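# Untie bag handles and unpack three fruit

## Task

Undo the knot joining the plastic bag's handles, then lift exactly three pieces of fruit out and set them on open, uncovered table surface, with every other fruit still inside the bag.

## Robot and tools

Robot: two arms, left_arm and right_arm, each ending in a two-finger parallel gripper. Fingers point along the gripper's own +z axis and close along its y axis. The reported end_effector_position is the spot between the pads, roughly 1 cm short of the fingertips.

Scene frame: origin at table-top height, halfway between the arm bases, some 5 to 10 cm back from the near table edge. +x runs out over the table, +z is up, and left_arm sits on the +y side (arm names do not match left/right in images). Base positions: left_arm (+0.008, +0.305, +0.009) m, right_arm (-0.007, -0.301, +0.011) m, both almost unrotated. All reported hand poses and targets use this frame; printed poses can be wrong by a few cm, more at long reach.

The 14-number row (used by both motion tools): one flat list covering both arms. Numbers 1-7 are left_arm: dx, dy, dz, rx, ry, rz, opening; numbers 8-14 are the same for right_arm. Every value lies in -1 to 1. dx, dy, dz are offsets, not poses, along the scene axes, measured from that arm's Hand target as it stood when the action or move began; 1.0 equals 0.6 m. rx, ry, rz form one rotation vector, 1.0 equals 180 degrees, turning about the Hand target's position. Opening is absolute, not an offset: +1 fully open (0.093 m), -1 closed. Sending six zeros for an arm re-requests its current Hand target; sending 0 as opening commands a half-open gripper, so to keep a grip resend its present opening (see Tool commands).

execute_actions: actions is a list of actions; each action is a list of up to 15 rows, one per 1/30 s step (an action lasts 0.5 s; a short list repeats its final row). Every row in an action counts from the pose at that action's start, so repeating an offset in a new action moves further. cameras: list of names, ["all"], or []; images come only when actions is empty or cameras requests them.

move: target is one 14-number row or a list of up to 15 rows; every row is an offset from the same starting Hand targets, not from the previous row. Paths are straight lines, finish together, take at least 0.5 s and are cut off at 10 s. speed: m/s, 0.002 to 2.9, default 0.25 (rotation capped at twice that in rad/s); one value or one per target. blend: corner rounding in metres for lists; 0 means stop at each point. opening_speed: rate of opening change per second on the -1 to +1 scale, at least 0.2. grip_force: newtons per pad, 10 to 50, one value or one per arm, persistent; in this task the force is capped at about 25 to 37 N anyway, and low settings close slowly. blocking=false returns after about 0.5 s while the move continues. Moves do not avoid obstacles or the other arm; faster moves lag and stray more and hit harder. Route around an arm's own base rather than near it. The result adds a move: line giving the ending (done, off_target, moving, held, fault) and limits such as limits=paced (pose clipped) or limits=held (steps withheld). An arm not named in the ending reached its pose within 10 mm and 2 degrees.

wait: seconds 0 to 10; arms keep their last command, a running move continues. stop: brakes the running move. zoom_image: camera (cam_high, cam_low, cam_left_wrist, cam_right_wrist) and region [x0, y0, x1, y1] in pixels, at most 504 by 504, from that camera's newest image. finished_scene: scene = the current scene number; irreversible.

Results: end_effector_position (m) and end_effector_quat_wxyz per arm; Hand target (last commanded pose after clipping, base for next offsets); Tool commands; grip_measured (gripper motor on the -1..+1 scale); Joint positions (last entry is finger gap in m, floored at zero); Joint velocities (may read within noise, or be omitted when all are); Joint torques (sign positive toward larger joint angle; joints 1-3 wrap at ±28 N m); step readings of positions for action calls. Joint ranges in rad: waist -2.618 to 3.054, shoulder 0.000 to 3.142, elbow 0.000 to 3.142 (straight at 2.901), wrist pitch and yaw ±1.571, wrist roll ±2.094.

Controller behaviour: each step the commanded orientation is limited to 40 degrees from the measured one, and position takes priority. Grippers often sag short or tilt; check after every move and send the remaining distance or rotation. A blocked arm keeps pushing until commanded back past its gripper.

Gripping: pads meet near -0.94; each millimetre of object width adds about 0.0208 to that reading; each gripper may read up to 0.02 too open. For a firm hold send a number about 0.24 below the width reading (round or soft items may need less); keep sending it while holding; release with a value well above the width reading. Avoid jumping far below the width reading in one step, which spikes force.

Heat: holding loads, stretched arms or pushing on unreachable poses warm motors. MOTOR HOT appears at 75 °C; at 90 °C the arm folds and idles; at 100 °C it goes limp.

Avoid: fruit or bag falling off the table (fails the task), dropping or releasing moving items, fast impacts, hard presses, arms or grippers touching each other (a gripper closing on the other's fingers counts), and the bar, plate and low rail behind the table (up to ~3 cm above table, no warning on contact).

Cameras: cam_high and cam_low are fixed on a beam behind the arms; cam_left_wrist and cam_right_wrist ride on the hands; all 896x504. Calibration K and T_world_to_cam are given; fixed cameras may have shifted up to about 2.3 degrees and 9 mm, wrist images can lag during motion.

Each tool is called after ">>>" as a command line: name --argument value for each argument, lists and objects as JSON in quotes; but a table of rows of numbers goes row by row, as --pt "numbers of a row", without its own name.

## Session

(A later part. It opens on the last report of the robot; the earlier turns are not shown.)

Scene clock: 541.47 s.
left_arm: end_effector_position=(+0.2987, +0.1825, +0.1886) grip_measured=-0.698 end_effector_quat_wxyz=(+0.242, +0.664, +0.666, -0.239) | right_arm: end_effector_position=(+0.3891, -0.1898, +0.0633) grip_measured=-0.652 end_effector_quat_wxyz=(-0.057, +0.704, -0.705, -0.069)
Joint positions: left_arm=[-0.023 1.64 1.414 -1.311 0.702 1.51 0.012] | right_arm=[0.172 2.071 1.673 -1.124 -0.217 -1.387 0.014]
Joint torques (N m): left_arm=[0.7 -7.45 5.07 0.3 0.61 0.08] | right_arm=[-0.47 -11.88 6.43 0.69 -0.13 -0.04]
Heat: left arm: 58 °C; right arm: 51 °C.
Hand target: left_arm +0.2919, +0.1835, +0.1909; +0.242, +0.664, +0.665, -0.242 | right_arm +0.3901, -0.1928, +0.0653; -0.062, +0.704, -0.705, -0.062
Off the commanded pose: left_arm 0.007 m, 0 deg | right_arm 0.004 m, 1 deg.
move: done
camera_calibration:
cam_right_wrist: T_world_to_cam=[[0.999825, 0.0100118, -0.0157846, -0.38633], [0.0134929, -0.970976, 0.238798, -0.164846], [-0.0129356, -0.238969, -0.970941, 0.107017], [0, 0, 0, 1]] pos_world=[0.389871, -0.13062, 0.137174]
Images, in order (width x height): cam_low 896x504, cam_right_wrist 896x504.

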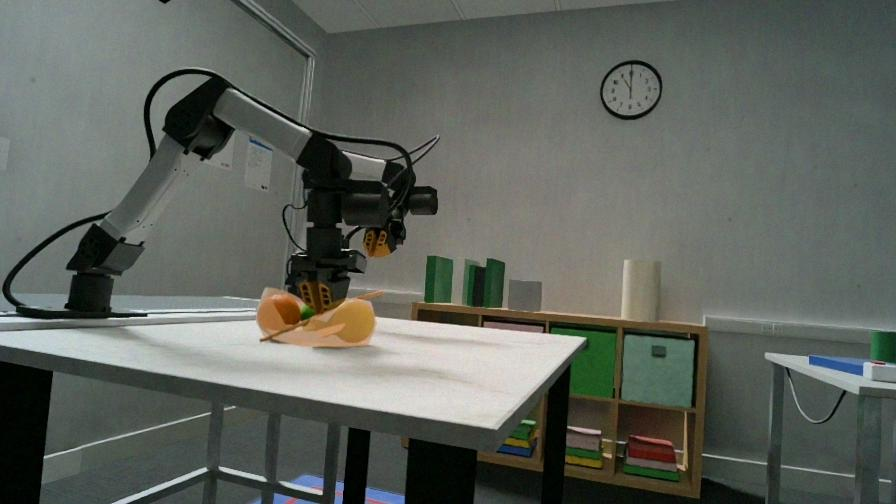

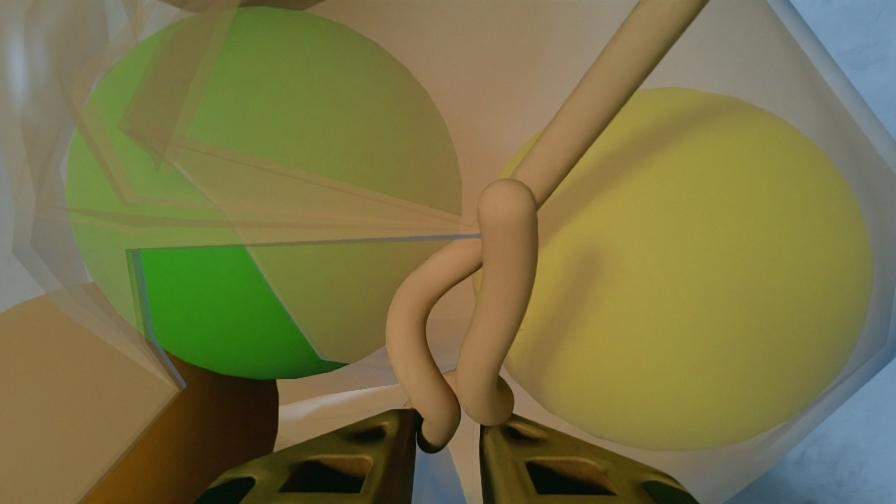

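>>> move --target '[0,0,0,0,0,0,-0.7,0,0.002,-0.008,0,0,0,-0.65]' --speed 0.05

>>> move --target '[0,0,0,0,0,0,-0.7,0,0,0,0,0,0,-1]' --speed 0.04 --opening_speed 0.3 --cameras '["cam_right_wrist","cam_low"]'

>>> zoom_image --camera "cam_right_wrist" --region '[320, 230, 580, 500]'

>>> zoom_image --camera "cam_low" --region '[230, 230, 400, 360]'

Scene clock: 554.37 s.
left_arm: end_effector_position=(+0.2987, +0.1825, +0.1886) grip_measured=-0.698 end_effector_quat_wxyz=(+0.242, +0.664, +0.666, -0.239) | right_arm: end_effector_position=(+0.3894, -0.1899, +0.0603) grip_measured=-0.652 end_effector_quat_wxyz=(-0.058, +0.704, -0.704, -0.068)
Joint positions: left_arm=[-0.023 1.64 1.414 -1.311 0.702 1.51 0.012] | right_arm=[0.172 2.071 1.661 -1.108 -0.217 -1.387 0.014]
Joint torques (N m): left_arm=[0.68 -7.5 5.05 0.33 0.61 0.07] | right_arm=[-0.18 -11.41 6.46 0.75 -0.09 0.01]
Heat: left arm: 58 °C; right arm: 50 °C.
Hand target: left_arm +0.2919, +0.1835, +0.1909; +0.242, +0.664, +0.665, -0.242 | right_arm +0.3899, -0.1916, +0.0604; -0.062, +0.704, -0.705, -0.062
Off the commanded pose: left_arm 0.007 m, 0 deg | right_arm 0.002 m, 1 deg.
move: done

Scene clock: 555.73 s.
left_arm: end_effector_position=(+0.2987, +0.1825, +0.1886) grip_measured=-0.698 end_effector_quat_wxyz=(+0.242, +0.664, +0.666, -0.239) | right_arm: end_effector_position=(+0.3898, -0.1898, +0.0603) grip_measured=-0.911 end_effector_quat_wxyz=(-0.059, +0.704, -0.704, -0.068)
Joint positions: left_arm=[-0.023 1.64 1.414 -1.311 0.702 1.51 0.012] | right_arm=[0.172 2.071 1.661 -1.106 -0.217 -1.387 0.001]
Joint torques (N m): left_arm=[0.69 -7.51 5.09 0.32 0.58 0.07] | right_arm=[-0.29 -11.44 6.31 0.72 -0.09 -0.02]
Heat: left arm: 58 °C; right arm: 50 °C.
Hand target: left_arm +0.2919, +0.1835, +0.1909; +0.242, +0.664, +0.665, -0.242 | right_arm +0.3899, -0.1916, +0.0604; -0.062, +0.704, -0.705, -0.062
Off the commanded pose: left_arm 0.007 m, 0 deg | right_arm 0.002 m, 1 deg.
move: done
camera_calibration:
cam_right_wrist: T_world_to_cam=[[0.999893, 0.0102028, -0.0104621, -0.387394], [0.012399, -0.971219, 0.237865, -0.163734], [-0.0077341, -0.23797, -0.971242, 0.102322], [0, 0, 0, 1]] pos_world=[0.390174, -0.130719, 0.134273]
Images, in order (width x height): cam_low 896x504, cam_right_wrist 896x504.

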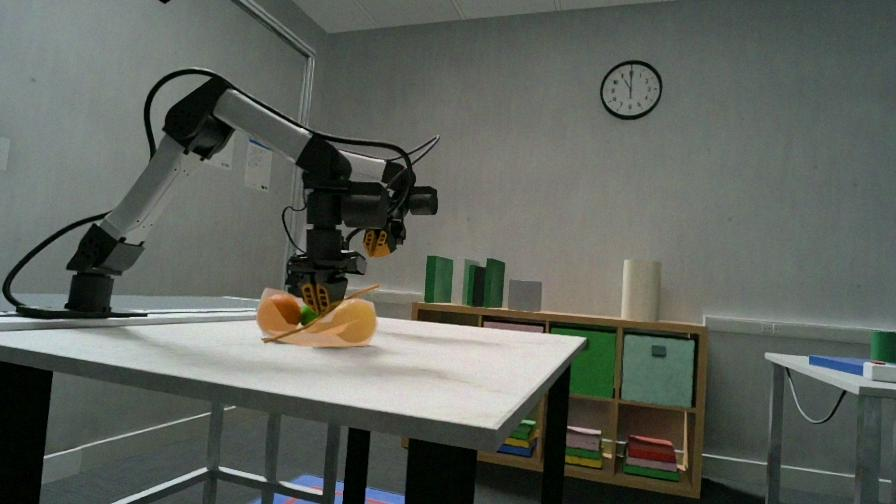

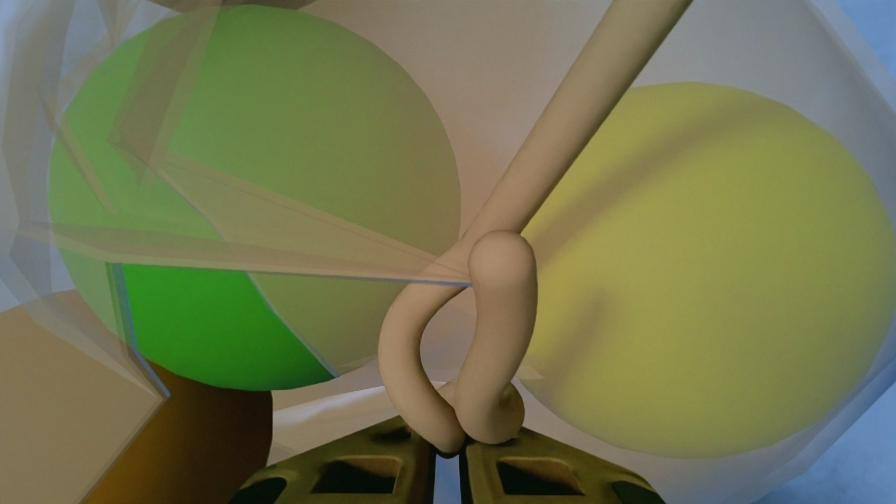

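Scaled by 1.867 from the camera's 896x504 image, which has a finer 1280x720 frame.

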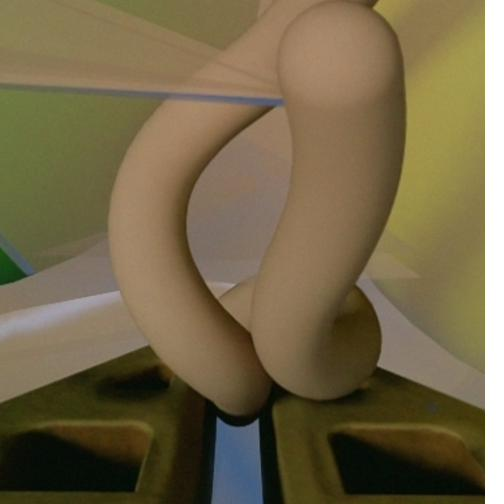

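Scaled by 2.965 from the camera's 896x504 image, which has a finer 1280x720 frame.

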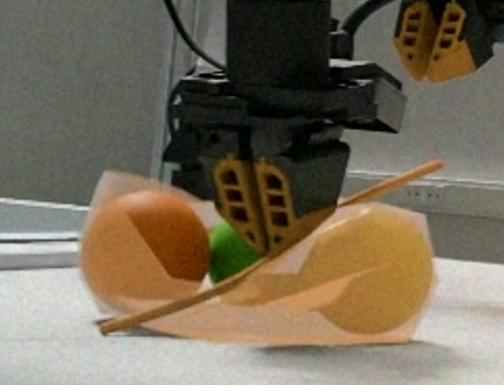

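>>> move --target '[0,0,0,0,0,0,-0.7,0,-0.08,0.09,0,0,0,-1]' --speed 0.06 --cameras '["cam_right_wrist","cam_low","cam_high"]'

>>> zoom_image --camera "cam_high" --region '[370, 150, 510, 260]'

>>> zoom_image --camera "cam_low" --region '[230, 230, 400, 360]'

Scene clock: 566.43 s.
left_arm: end_effector_position=(+0.2987, +0.1825, +0.1886) grip_measured=-0.698 end_effector_quat_wxyz=(+0.242, +0.664, +0.666, -0.239) | right_arm: end_effector_position=(+0.3857, -0.2360, +0.0906) grip_measured=-0.911 end_effector_quat_wxyz=(-0.043, +0.703, -0.706, -0.078)
Joint positions: left_arm=[-0.023 1.64 1.414 -1.311 0.702 1.51 0.012] | right_arm=[0.056 2.06 1.758 -1.279 -0.217 -1.507 0.001]
Joint torques (N m): left_arm=[0.75 -7.56 5.16 0.33 0.6 0.07] | right_arm=[-1.07 -14.13 11.23 0.1 -0.14 -0.08]
Heat: left arm: 58 °C; right arm: 49 °C.
Hand target: left_arm +0.2919, +0.1835, +0.1909; +0.242, +0.664, +0.665, -0.242 | right_arm +0.3900, -0.2395, +0.1145; -0.062, +0.704, -0.704, -0.062
Off the commanded pose: left_arm 0.007 m, 0 deg | right_arm 0.024 m, 3 deg.
move: off_target (right_arm)
camera_calibration:
cam_right_wrist: T_world_to_cam=[[0.998774, 0.00954926, -0.0485638, -0.378726], [0.0211499, -0.969457, 0.244346, -0.21923], [-0.0447473, -0.245074, -0.968471, 0.132995], [0, 0, 0, 1]] pos_world=[0.38885, -0.176324, 0.163977]
Images, in order (width x height): cam_high 896x504, cam_low 896x504, cam_right_wrist 896x504.

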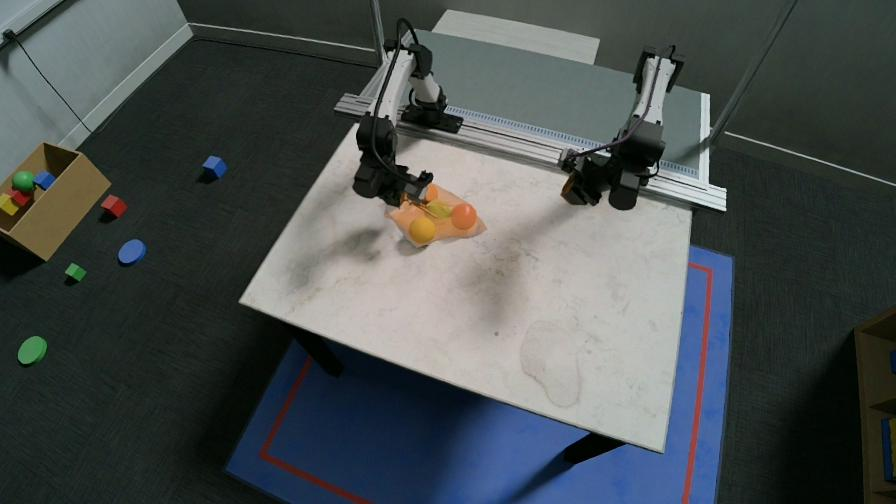

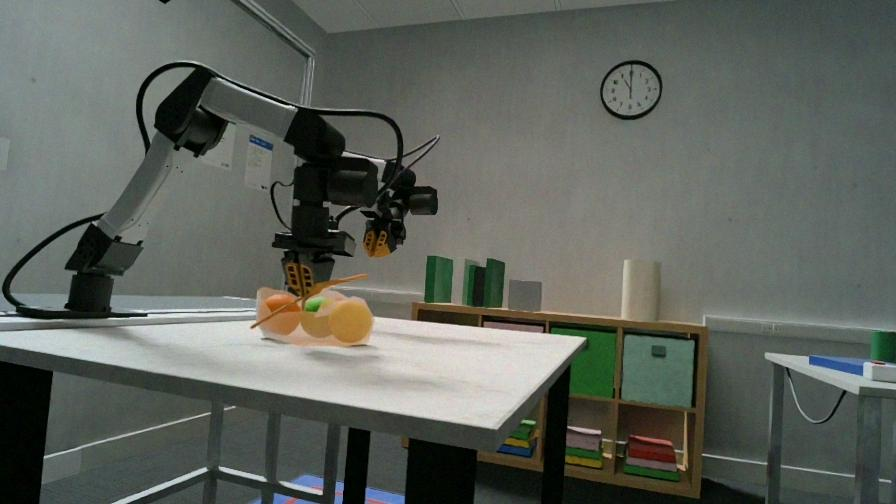

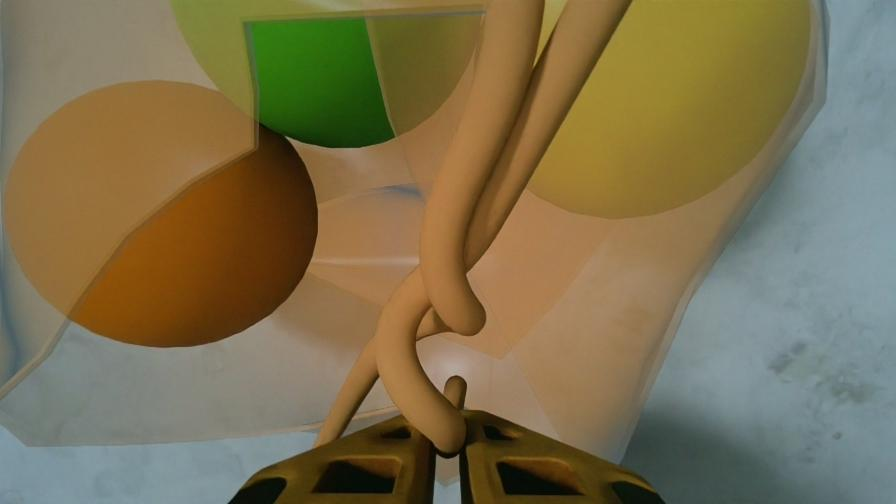

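Scaled by 3.600 from the camera's 896x504 image, which has a finer 1280x720 frame.

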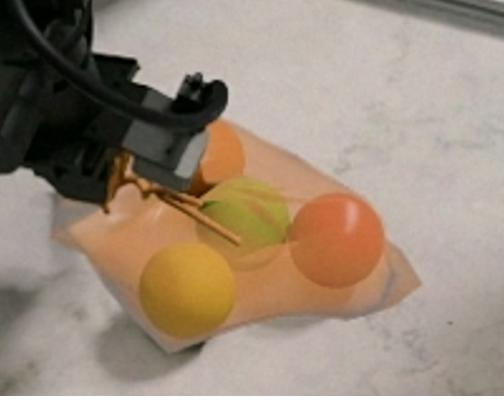

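Scaled by 2.965 from the camera's 896x504 image, which has a finer 1280x720 frame.

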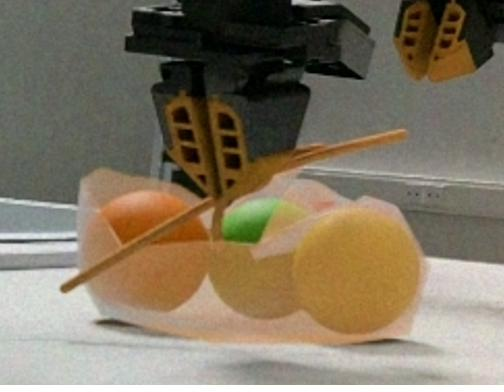

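>>> move --target '[0,0,0,0,0,0,-0.7,0,-0.07,0.04,0,0,0,-1]' --speed 0.06 --cameras '["cam_right_wrist","cam_low","cam_high","cam_left_wrist"]'

>>> zoom_image --camera "cam_high" --region '[370, 150, 510, 260]'

>>> zoom_image --camera "cam_low" --region '[230, 230, 400, 360]'

Scene clock: 585.83 s.
left_arm: end_effector_position=(+0.2987, +0.1825, +0.1886) grip_measured=-0.698 end_effector_quat_wxyz=(+0.242, +0.664, +0.666, -0.239) | right_arm: end_effector_position=(+0.3878, -0.2781, +0.1191) grip_measured=-0.911 end_effector_quat_wxyz=(-0.048, +0.703, -0.705, -0.075)
Joint positions: left_arm=[-0.023 1.64 1.414 -1.311 0.702 1.51 0.012] | right_arm=[-0.054 2.06 1.863 -1.398 -0.217 -1.62 0.001]
Joint torques (N m): left_arm=[0.59 -7.49 5.09 0.33 0.59 0.08] | right_arm=[-1.1 -12.9 11.08 0.07 -0.21 -0.09]
Heat: left arm: 58 °C; right arm: 53 °C.
Hand target: left_arm +0.2919, +0.1835, +0.1909; +0.242, +0.664, +0.665, -0.242 | right_arm +0.3900, -0.2815, +0.1384; -0.062, +0.704, -0.705, -0.062
Off the commanded pose: left_arm 0.007 m, 0 deg | right_arm 0.020 m, 2 deg.
move: off_target (right_arm)
camera_calibration:
cam_left_wrist: T_world_to_cam=[[-0.999988, 0.00432496, -0.00211568, 0.297498], [0.00472796, 0.965125, -0.261747, -0.0885064], [0.000909852, -0.261754, -0.965134, 0.318498], [0, 0, 0, 1]] pos_world=[0.297623, 0.167501, 0.284856]
cam_right_wrist: T_world_to_cam=[[0.999231, 0.00961345, -0.0380192, -0.380429], [0.0185642, -0.969935, 0.242655, -0.266046], [-0.0345434, -0.243174, -0.969367, 0.147088], [0, 0, 0, 1]] pos_world=[0.390157, -0.218623, 0.192676]

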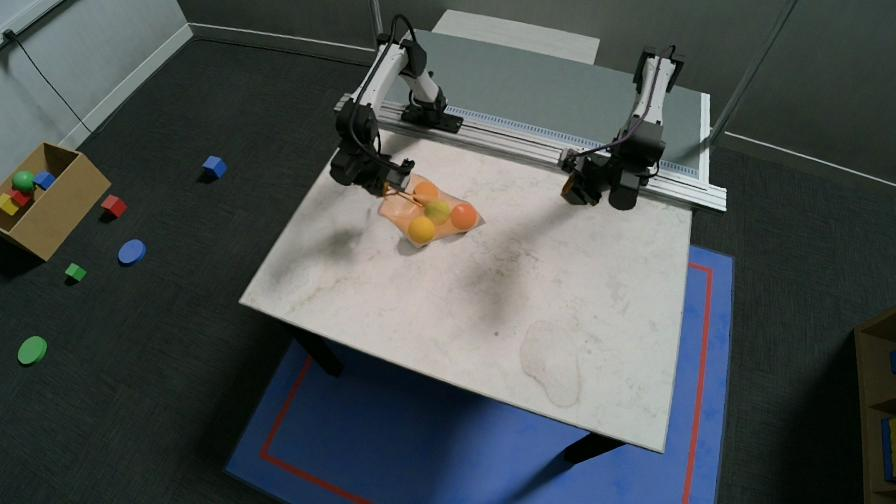

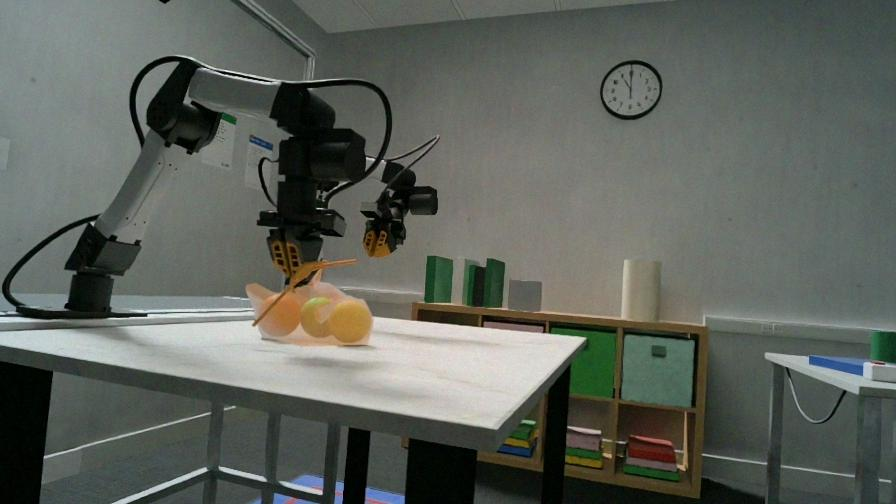

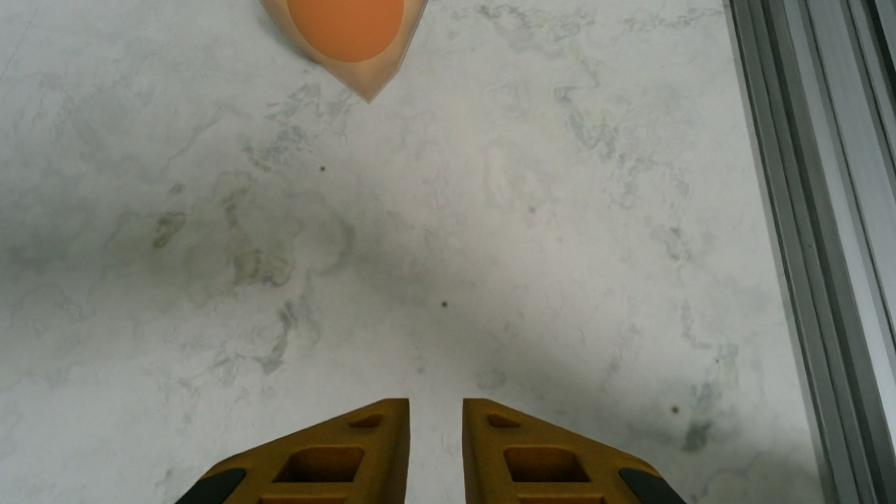

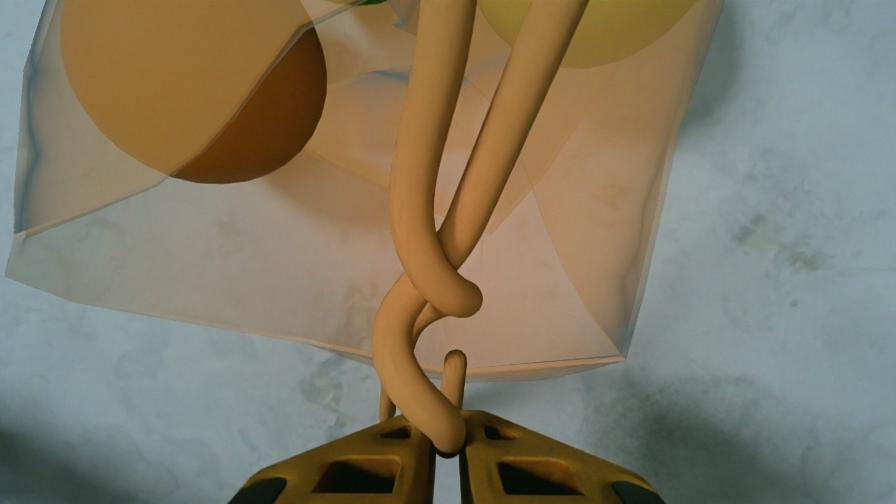

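Scaled by 3.600 from the camera's 896x504 image, which has a finer 1280x720 frame.

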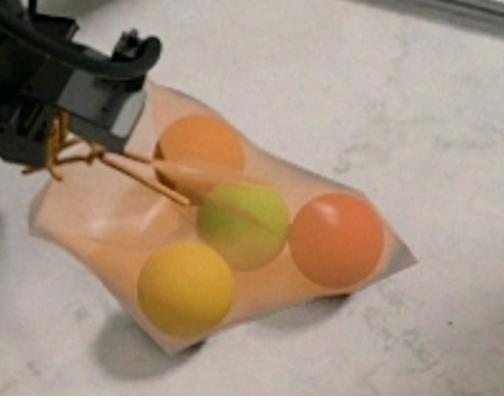

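Scaled by 2.965 from the camera's 896x504 image, which has a finer 1280x720 frame.

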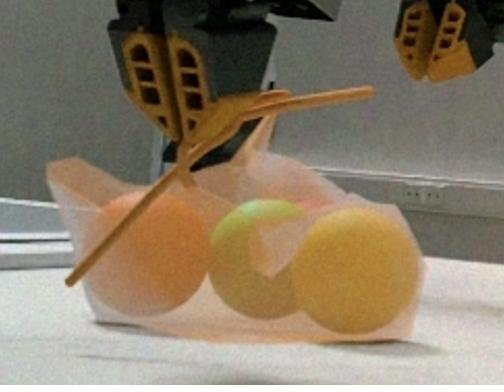

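>>> move --target '[0,0,0,0,0,0,-0.7,0,-0.09,0.06,0,0,0,-1]' --speed 0.06 --cameras '["cam_right_wrist","cam_low","cam_high"]'

>>> zoom_image --camera "cam_high" --region '[370, 150, 510, 260]'

>>> zoom_image --camera "cam_low" --region '[230, 230, 400, 360]'

Scene clock: 606.30 s.
left_arm: end_effector_position=(+0.2987, +0.1825, +0.1886) grip_measured=-0.698 end_effector_quat_wxyz=(+0.242, +0.664, +0.666, -0.239) | right_arm: end_effector_position=(+0.3882, -0.3309, +0.1691) grip_measured=-0.911 end_effector_quat_wxyz=(-0.066, +0.705, -0.704, -0.053)
Joint positions: left_arm=[-0.023 1.64 1.414 -1.311 0.702 1.51 0.012] | right_arm=[-0.194 2.062 2.058 -1.563 -0.217 -1.759 0.001]
Joint torques (N m): left_arm=[0.64 -7.51 5.09 0.32 0.59 0.08] | right_arm=[-1.28 -9.21 11.21 0.17 -0.22 -0.11]
Heat: left arm: 58 °C; right arm: 54 °C.
Hand target: left_arm +0.2919, +0.1835, +0.1909; +0.242, +0.664, +0.665, -0.242 | right_arm +0.3900, -0.3356, +0.1745; -0.062, +0.704, -0.704, -0.062
Off the commanded pose: left_arm 0.007 m, 0 deg | right_arm 0.007 m, 1 deg.
joint sent to its limit (right arm) — joint 4 (wrist pitch), lower limit. The joint targets still meet the commanded pose.
move: done
camera_calibration:
cam_right_wrist: T_world_to_cam=[[0.999767, 0.0082594, 0.0199514, -0.388898], [0.00304125, -0.968606, 0.248583, -0.323947], [0.0213782, -0.248464, -0.968405, 0.159134], [0, 0, 0, 1]] pos_world=[0.386391, -0.271026, 0.242393]
Images, in order (width x height): cam_high 896x504, cam_low 896x504, cam_right_wrist 896x504.

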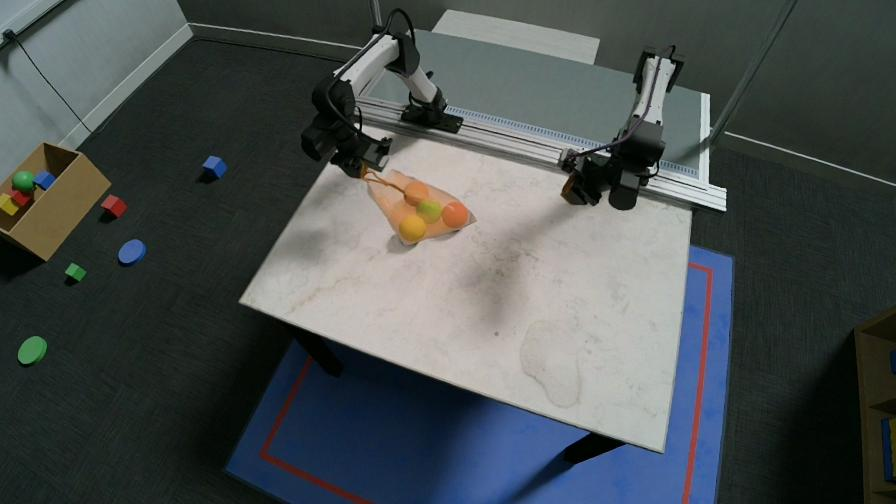

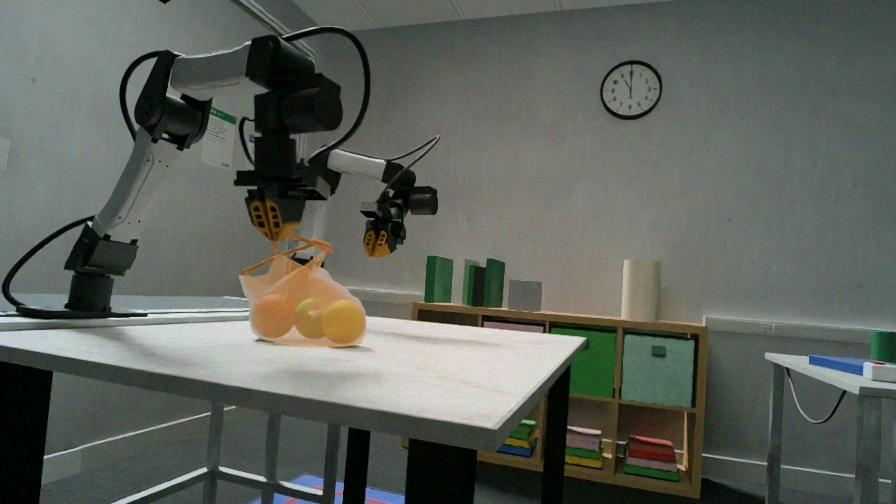

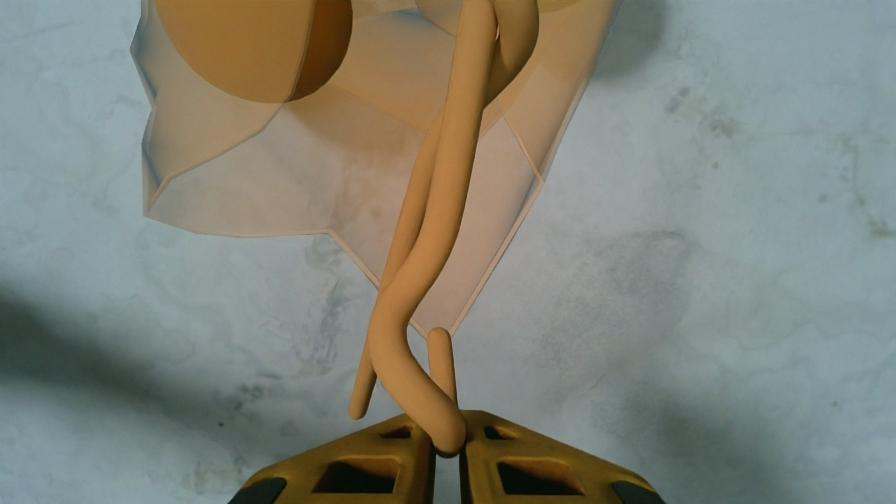

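Scaled by 3.600 from the camera's 896x504 image, which has a finer 1280x720 frame.

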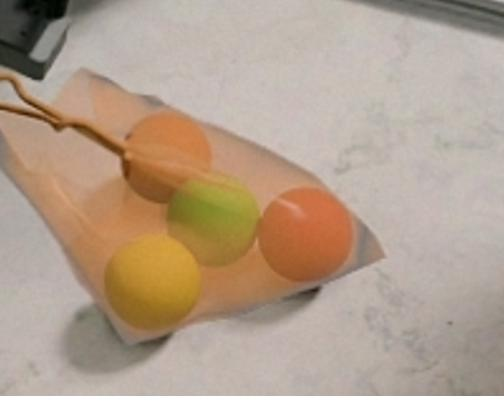

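Scaled by 2.965 from the camera's 896x504 image, which has a finer 1280x720 frame.

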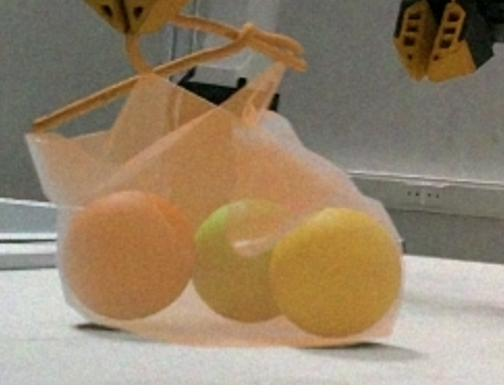

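>>> move --target '[0,0,0,0,0,0,-0.7,-0.02,-0.06,0.06,0,0,0,-1]' --speed 0.06 --cameras '["cam_right_wrist","cam_low","cam_high"]'

>>> zoom_image --camera "cam_high" --region '[350, 150, 490, 260]'

>>> zoom_image --camera "cam_low" --region '[230, 210, 400, 360]'

Scene clock: 615.70 s.
left_arm: end_effector_position=(+0.2987, +0.1825, +0.1886) grip_measured=-0.698 end_effector_quat_wxyz=(+0.242, +0.664, +0.666, -0.239) | right_arm: end_effector_position=(+0.3797, -0.3686, +0.1879) grip_measured=-0.911 end_effector_quat_wxyz=(-0.082, +0.699, -0.710, -0.026)
Joint positions: left_arm=[-0.023 1.64 1.414 -1.311 0.702 1.51 0.012] | right_arm=[-0.296 2.016 2.058 -1.565 -0.218 -1.839 0.001]
Joint torques (N m): left_arm=[0.68 -7.47 5.14 0.31 0.61 0.06] | right_arm=[-1.14 -13.24 10.78 0.3 -0.23 -0.06]
Heat: left arm: 58 °C; right arm: 53 °C.
Hand target: left_arm +0.2919, +0.1835, +0.1909; +0.242, +0.664, +0.665, -0.242 | right_arm +0.3781, -0.3716, +0.2105; -0.062, +0.704, -0.705, -0.062
Off the commanded pose: left_arm 0.007 m, 0 deg | right_arm 0.023 m, 5 deg.
joint sent to its limit (right arm) — joint 4 (wrist pitch), lower limit. The joint targets are off in orientation, not in position.
move: off_target (right_arm)
camera_calibration:
cam_right_wrist: T_world_to_cam=[[0.996764, -0.0118694, 0.0794998, -0.398006], [-0.0324783, -0.964178, 0.263259, -0.352705], [0.0735273, -0.264989, -0.961444, 0.140968], [0, 0, 0, 1]] pos_world=[0.374898, -0.30744, 0.260026]
Images, in order (width x height): cam_high 896x504, cam_low 896x504, cam_right_wrist 896x504.

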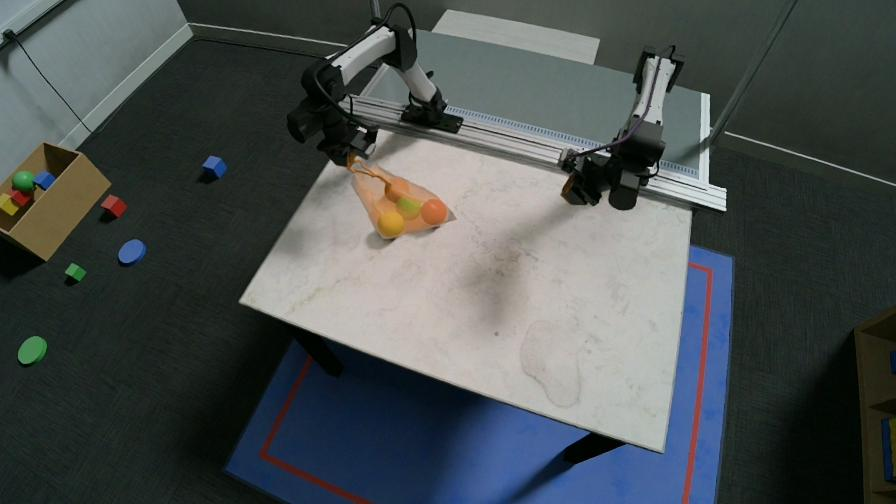

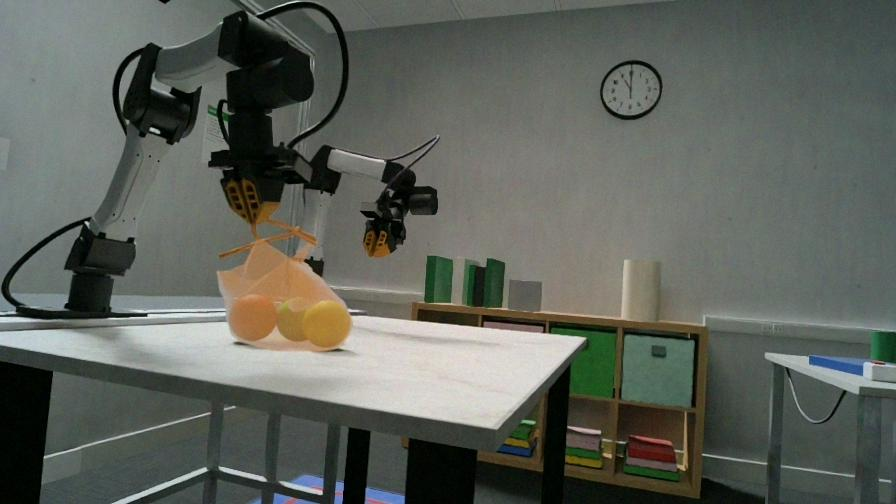

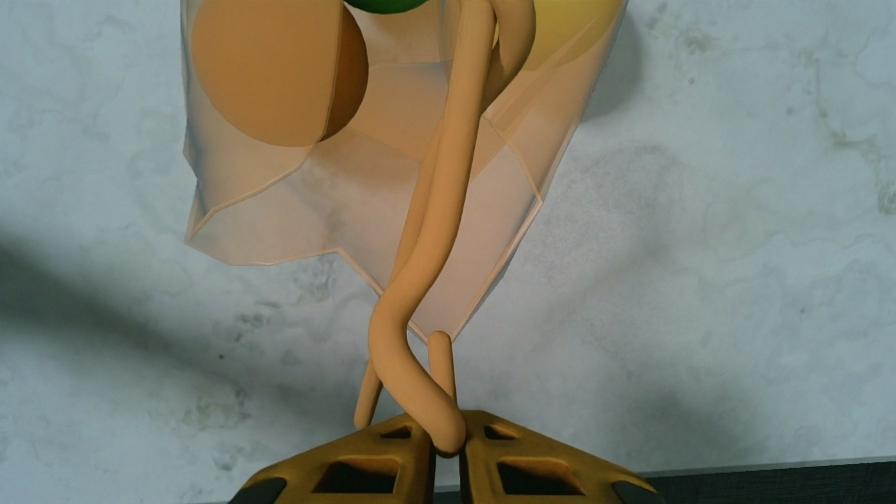

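Scaled by 3.600 from the camera's 896x504 image, which has a finer 1280x720 frame.

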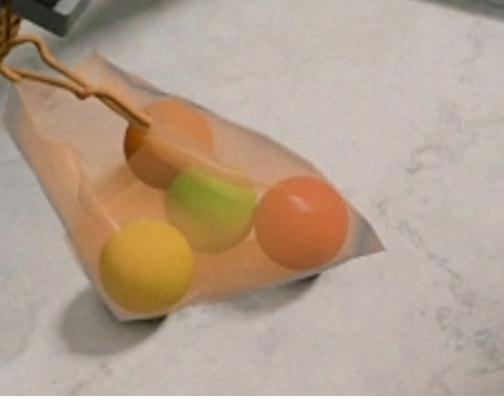

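Scaled by 2.965 from the camera's 896x504 image, which has a finer 1280x720 frame.

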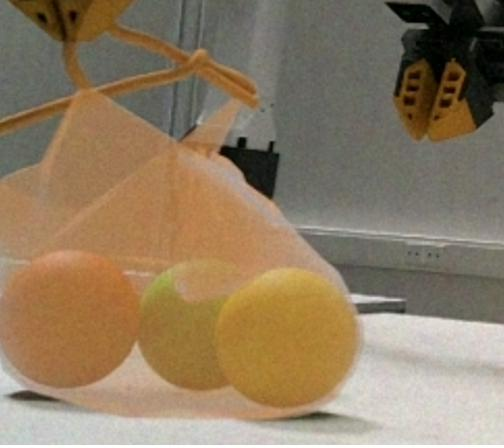

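>>> move --target '[0,0,0,0,0,0,-0.7,-0.01,0.3,-0.02,0,0,0,-1]' --speed 0.1 --cameras '["all"]'

>>> zoom_image --camera "cam_high" --region '[370, 150, 510, 260]'

>>> zoom_image --camera "cam_low" --region '[230, 210, 400, 360]'

Scene clock: 633.43 s.
left_arm: end_effector_position=(+0.2987, +0.1825, +0.1886) grip_measured=-0.698 end_effector_quat_wxyz=(+0.242, +0.664, +0.666, -0.239) | right_arm: end_effector_position=(+0.3716, -0.1915, +0.1904) grip_measured=-0.911 end_effector_quat_wxyz=(-0.068, +0.706, -0.703, -0.061)
Joint positions: left_arm=[-0.023 1.64 1.414 -1.311 0.702 1.51 0.012] | right_arm=[0.164 1.989 2.058 -1.565 -0.216 -1.397 0.001]
Joint torques (N m): left_arm=[0.59 -7.53 5.09 0.33 0.59 0.07] | right_arm=[-0.09 -9.76 10.61 0.39 -0.11 0.07]
Heat: left arm: 57 °C; right arm: 52 °C.
Hand target: left_arm +0.2919, +0.1835, +0.1909; +0.242, +0.664, +0.665, -0.242 | right_arm +0.3721, -0.1916, +0.1984; -0.062, +0.704, -0.705, -0.062
Off the commanded pose: left_arm 0.007 m, 0 deg | right_arm 0.008 m, 1 deg.
joint sent to its limit (right arm) — joint 4 (wrist pitch), lower limit. The joint targets still meet the commanded pose.
move: done
camera_calibration:
cam_left_wrist: T_world_to_cam=[[-0.999988, 0.00432496, -0.00211568, 0.297498], [0.00472796, 0.965125, -0.261747, -0.0885064], [0.000909852, -0.261754, -0.965134, 0.318498], [0, 0, 0, 1]] pos_world=[0.297623, 0.167501, 0.284856]
cam_right_wrist: T_world_to_cam=[[0.99984, 0.0127421, 0.0125188, -0.371655], [0.00943144, -0.971751, 0.23582, -0.194633], [0.01517, -0.235664, -0.971716, 0.22015], [0, 0, 0, 1]] pos_world=[0.370092, -0.132517, 0.264475]

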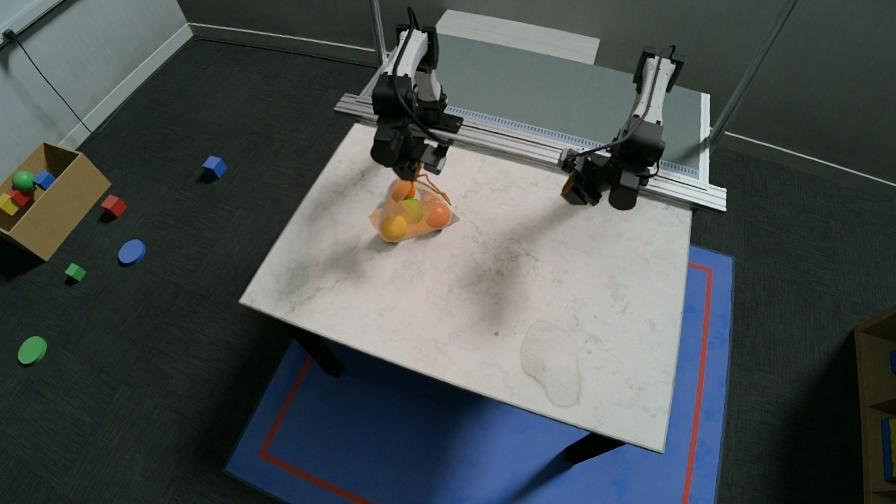

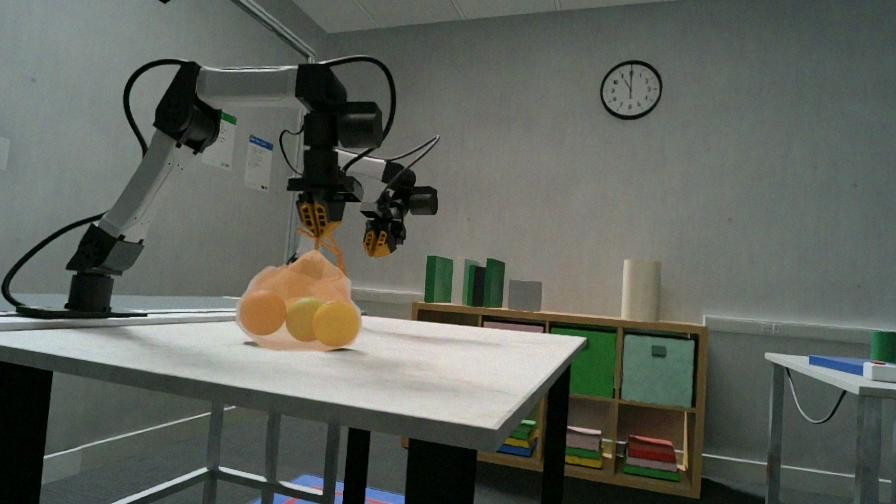

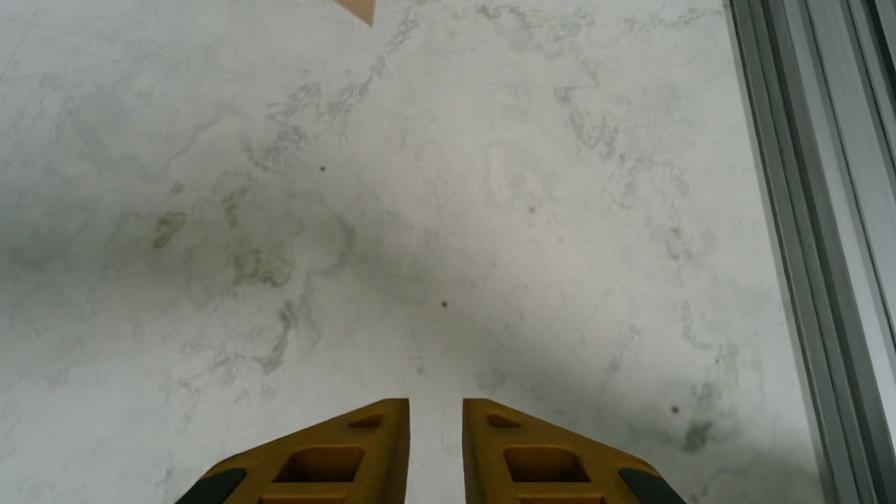

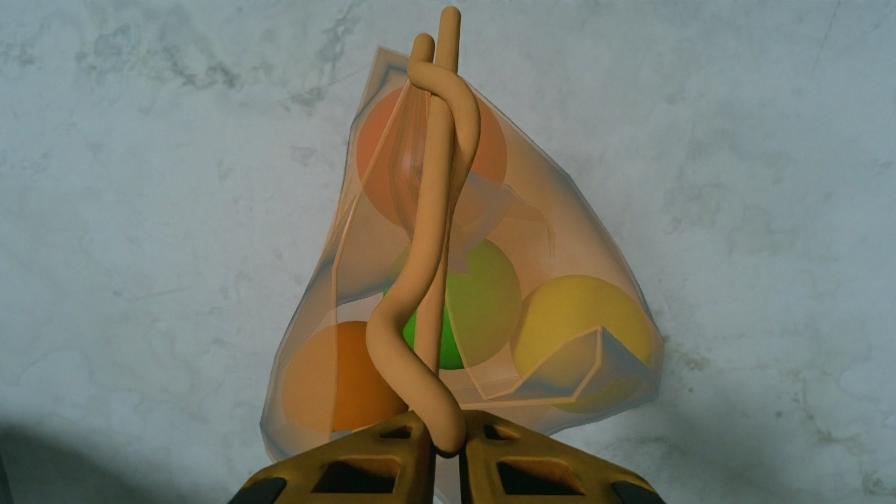

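Scaled by 3.600 from the camera's 896x504 image, which has a finer 1280x720 frame.

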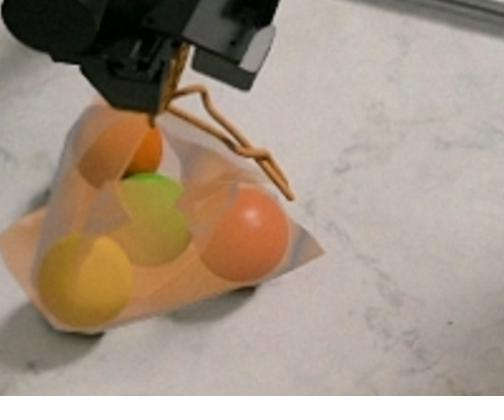

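Scaled by 2.965 from the camera's 896x504 image, which has a finer 1280x720 frame.

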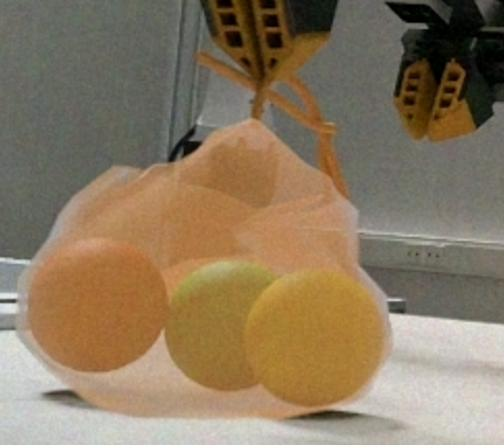

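>>> move --target '[0.138,-0.258,-0.067,-0.1944,0,0,-0.3,0,0,0,0,0,0,-1]' --speed 0.15 --cameras '["cam_low","cam_left_wrist","cam_right_wrist"]'

>>> zoom_image --camera "cam_left_wrist" --region '[250, 50, 650, 350]'

Scene clock: 655.53 s.
left_arm: end_effector_position=(+0.3782, +0.0296, +0.1574) grip_measured=-0.302 end_effector_quat_wxyz=(+0.437, +0.564, +0.557, -0.424) | right_arm: end_effector_position=(+0.3716, -0.1915, +0.1904) grip_measured=-0.911 end_effector_quat_wxyz=(-0.068, +0.705, -0.703, -0.061)
Joint positions: left_arm=[-0.272 1.923 1.172 0.033 1.182 0.692 0.031] | right_arm=[0.164 1.989 2.058 -1.565 -0.216 -1.396 0.001]
Joint torques (N m): left_arm=[-0.03 -7.69 5.33 1.74 0.53 -0.12] | right_arm=[-0.12 -9.87 10.62 0.4 -0.11 0.08]
Heat: left arm: 57 °C; right arm: 52 °C.
Hand target: left_arm +0.3748, +0.0288, +0.1508; +0.430, +0.561, +0.561, -0.431 | right_arm +0.3721, -0.1916, +0.1984; -0.062, +0.704, -0.705, -0.062
Off the commanded pose: left_arm 0.008 m, 1 deg | right_arm 0.008 m, 1 deg.
joint sent to its limit (right arm) — joint 4 (wrist pitch), lower limit. The joint targets still meet the commanded pose.
move: done
camera_calibration:
cam_left_wrist: T_world_to_cam=[[-0.999699, 0.002994, -0.0243592, 0.381016], [0.0206939, 0.636439, -0.77105, 0.134397], [0.0131946, -0.771321, -0.636309, 0.206947], [0, 0, 0, 1]] pos_world=[0.375389, 0.0729462, 0.244591]
cam_right_wrist: T_world_to_cam=[[0.999851, 0.0119911, 0.0123934, -0.371725], [0.00873129, -0.97176, 0.235809, -0.194372], [0.014871, -0.235666, -0.97172, 0.220262], [0, 0, 0, 1]] pos_world=[0.370091, -0.132517, 0.264474]
Images, in order (width x height): cam_low 896x504, cam_left_wrist 896x504, cam_right_wrist 896x504.

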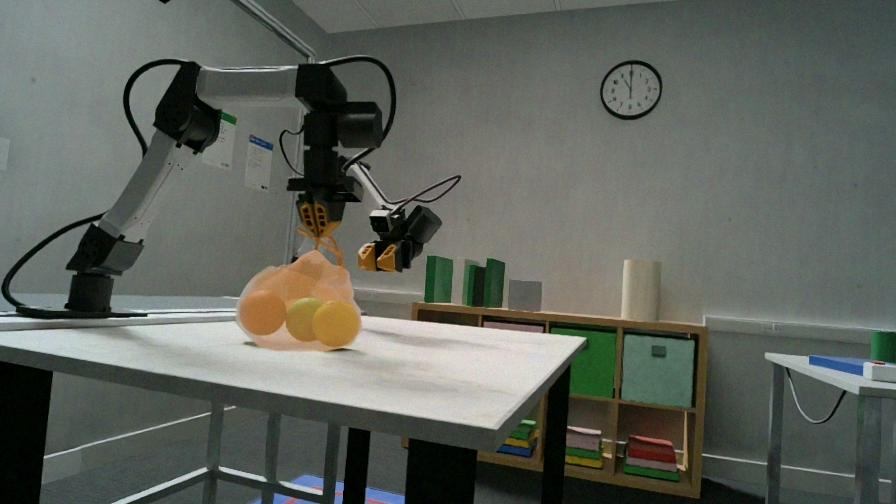

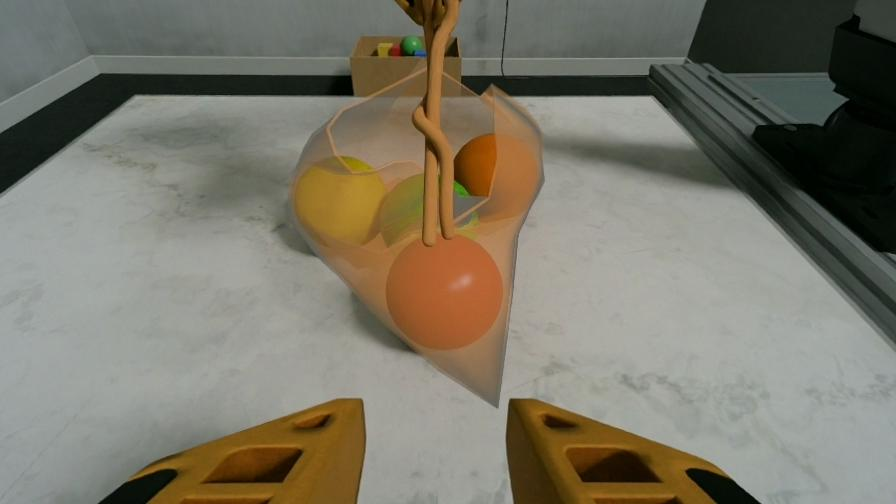

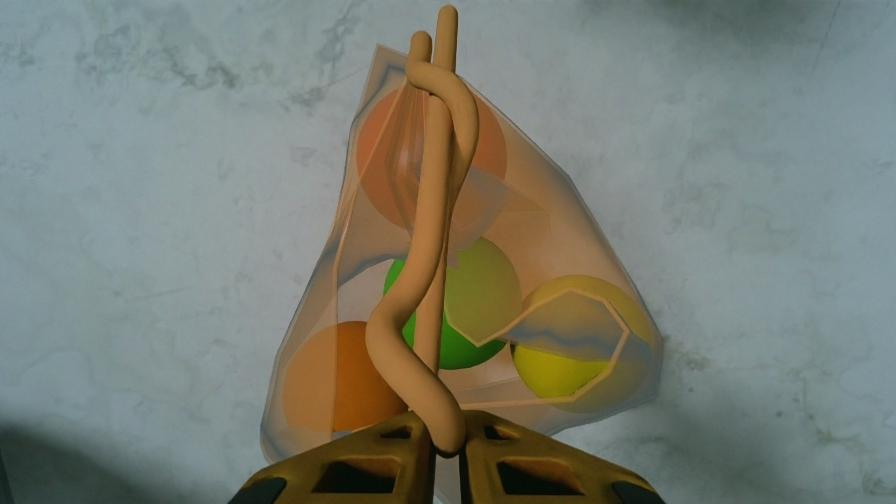

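Scaled by 1.260 from the camera's 896x504 image, which has a finer 1280x720 frame.

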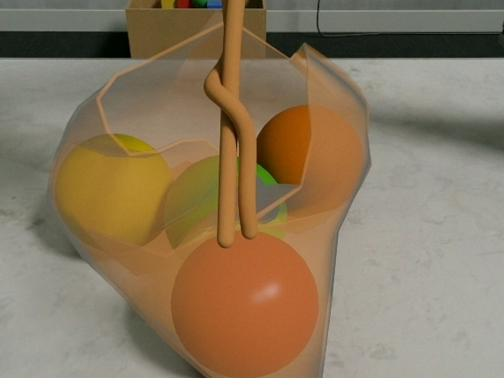

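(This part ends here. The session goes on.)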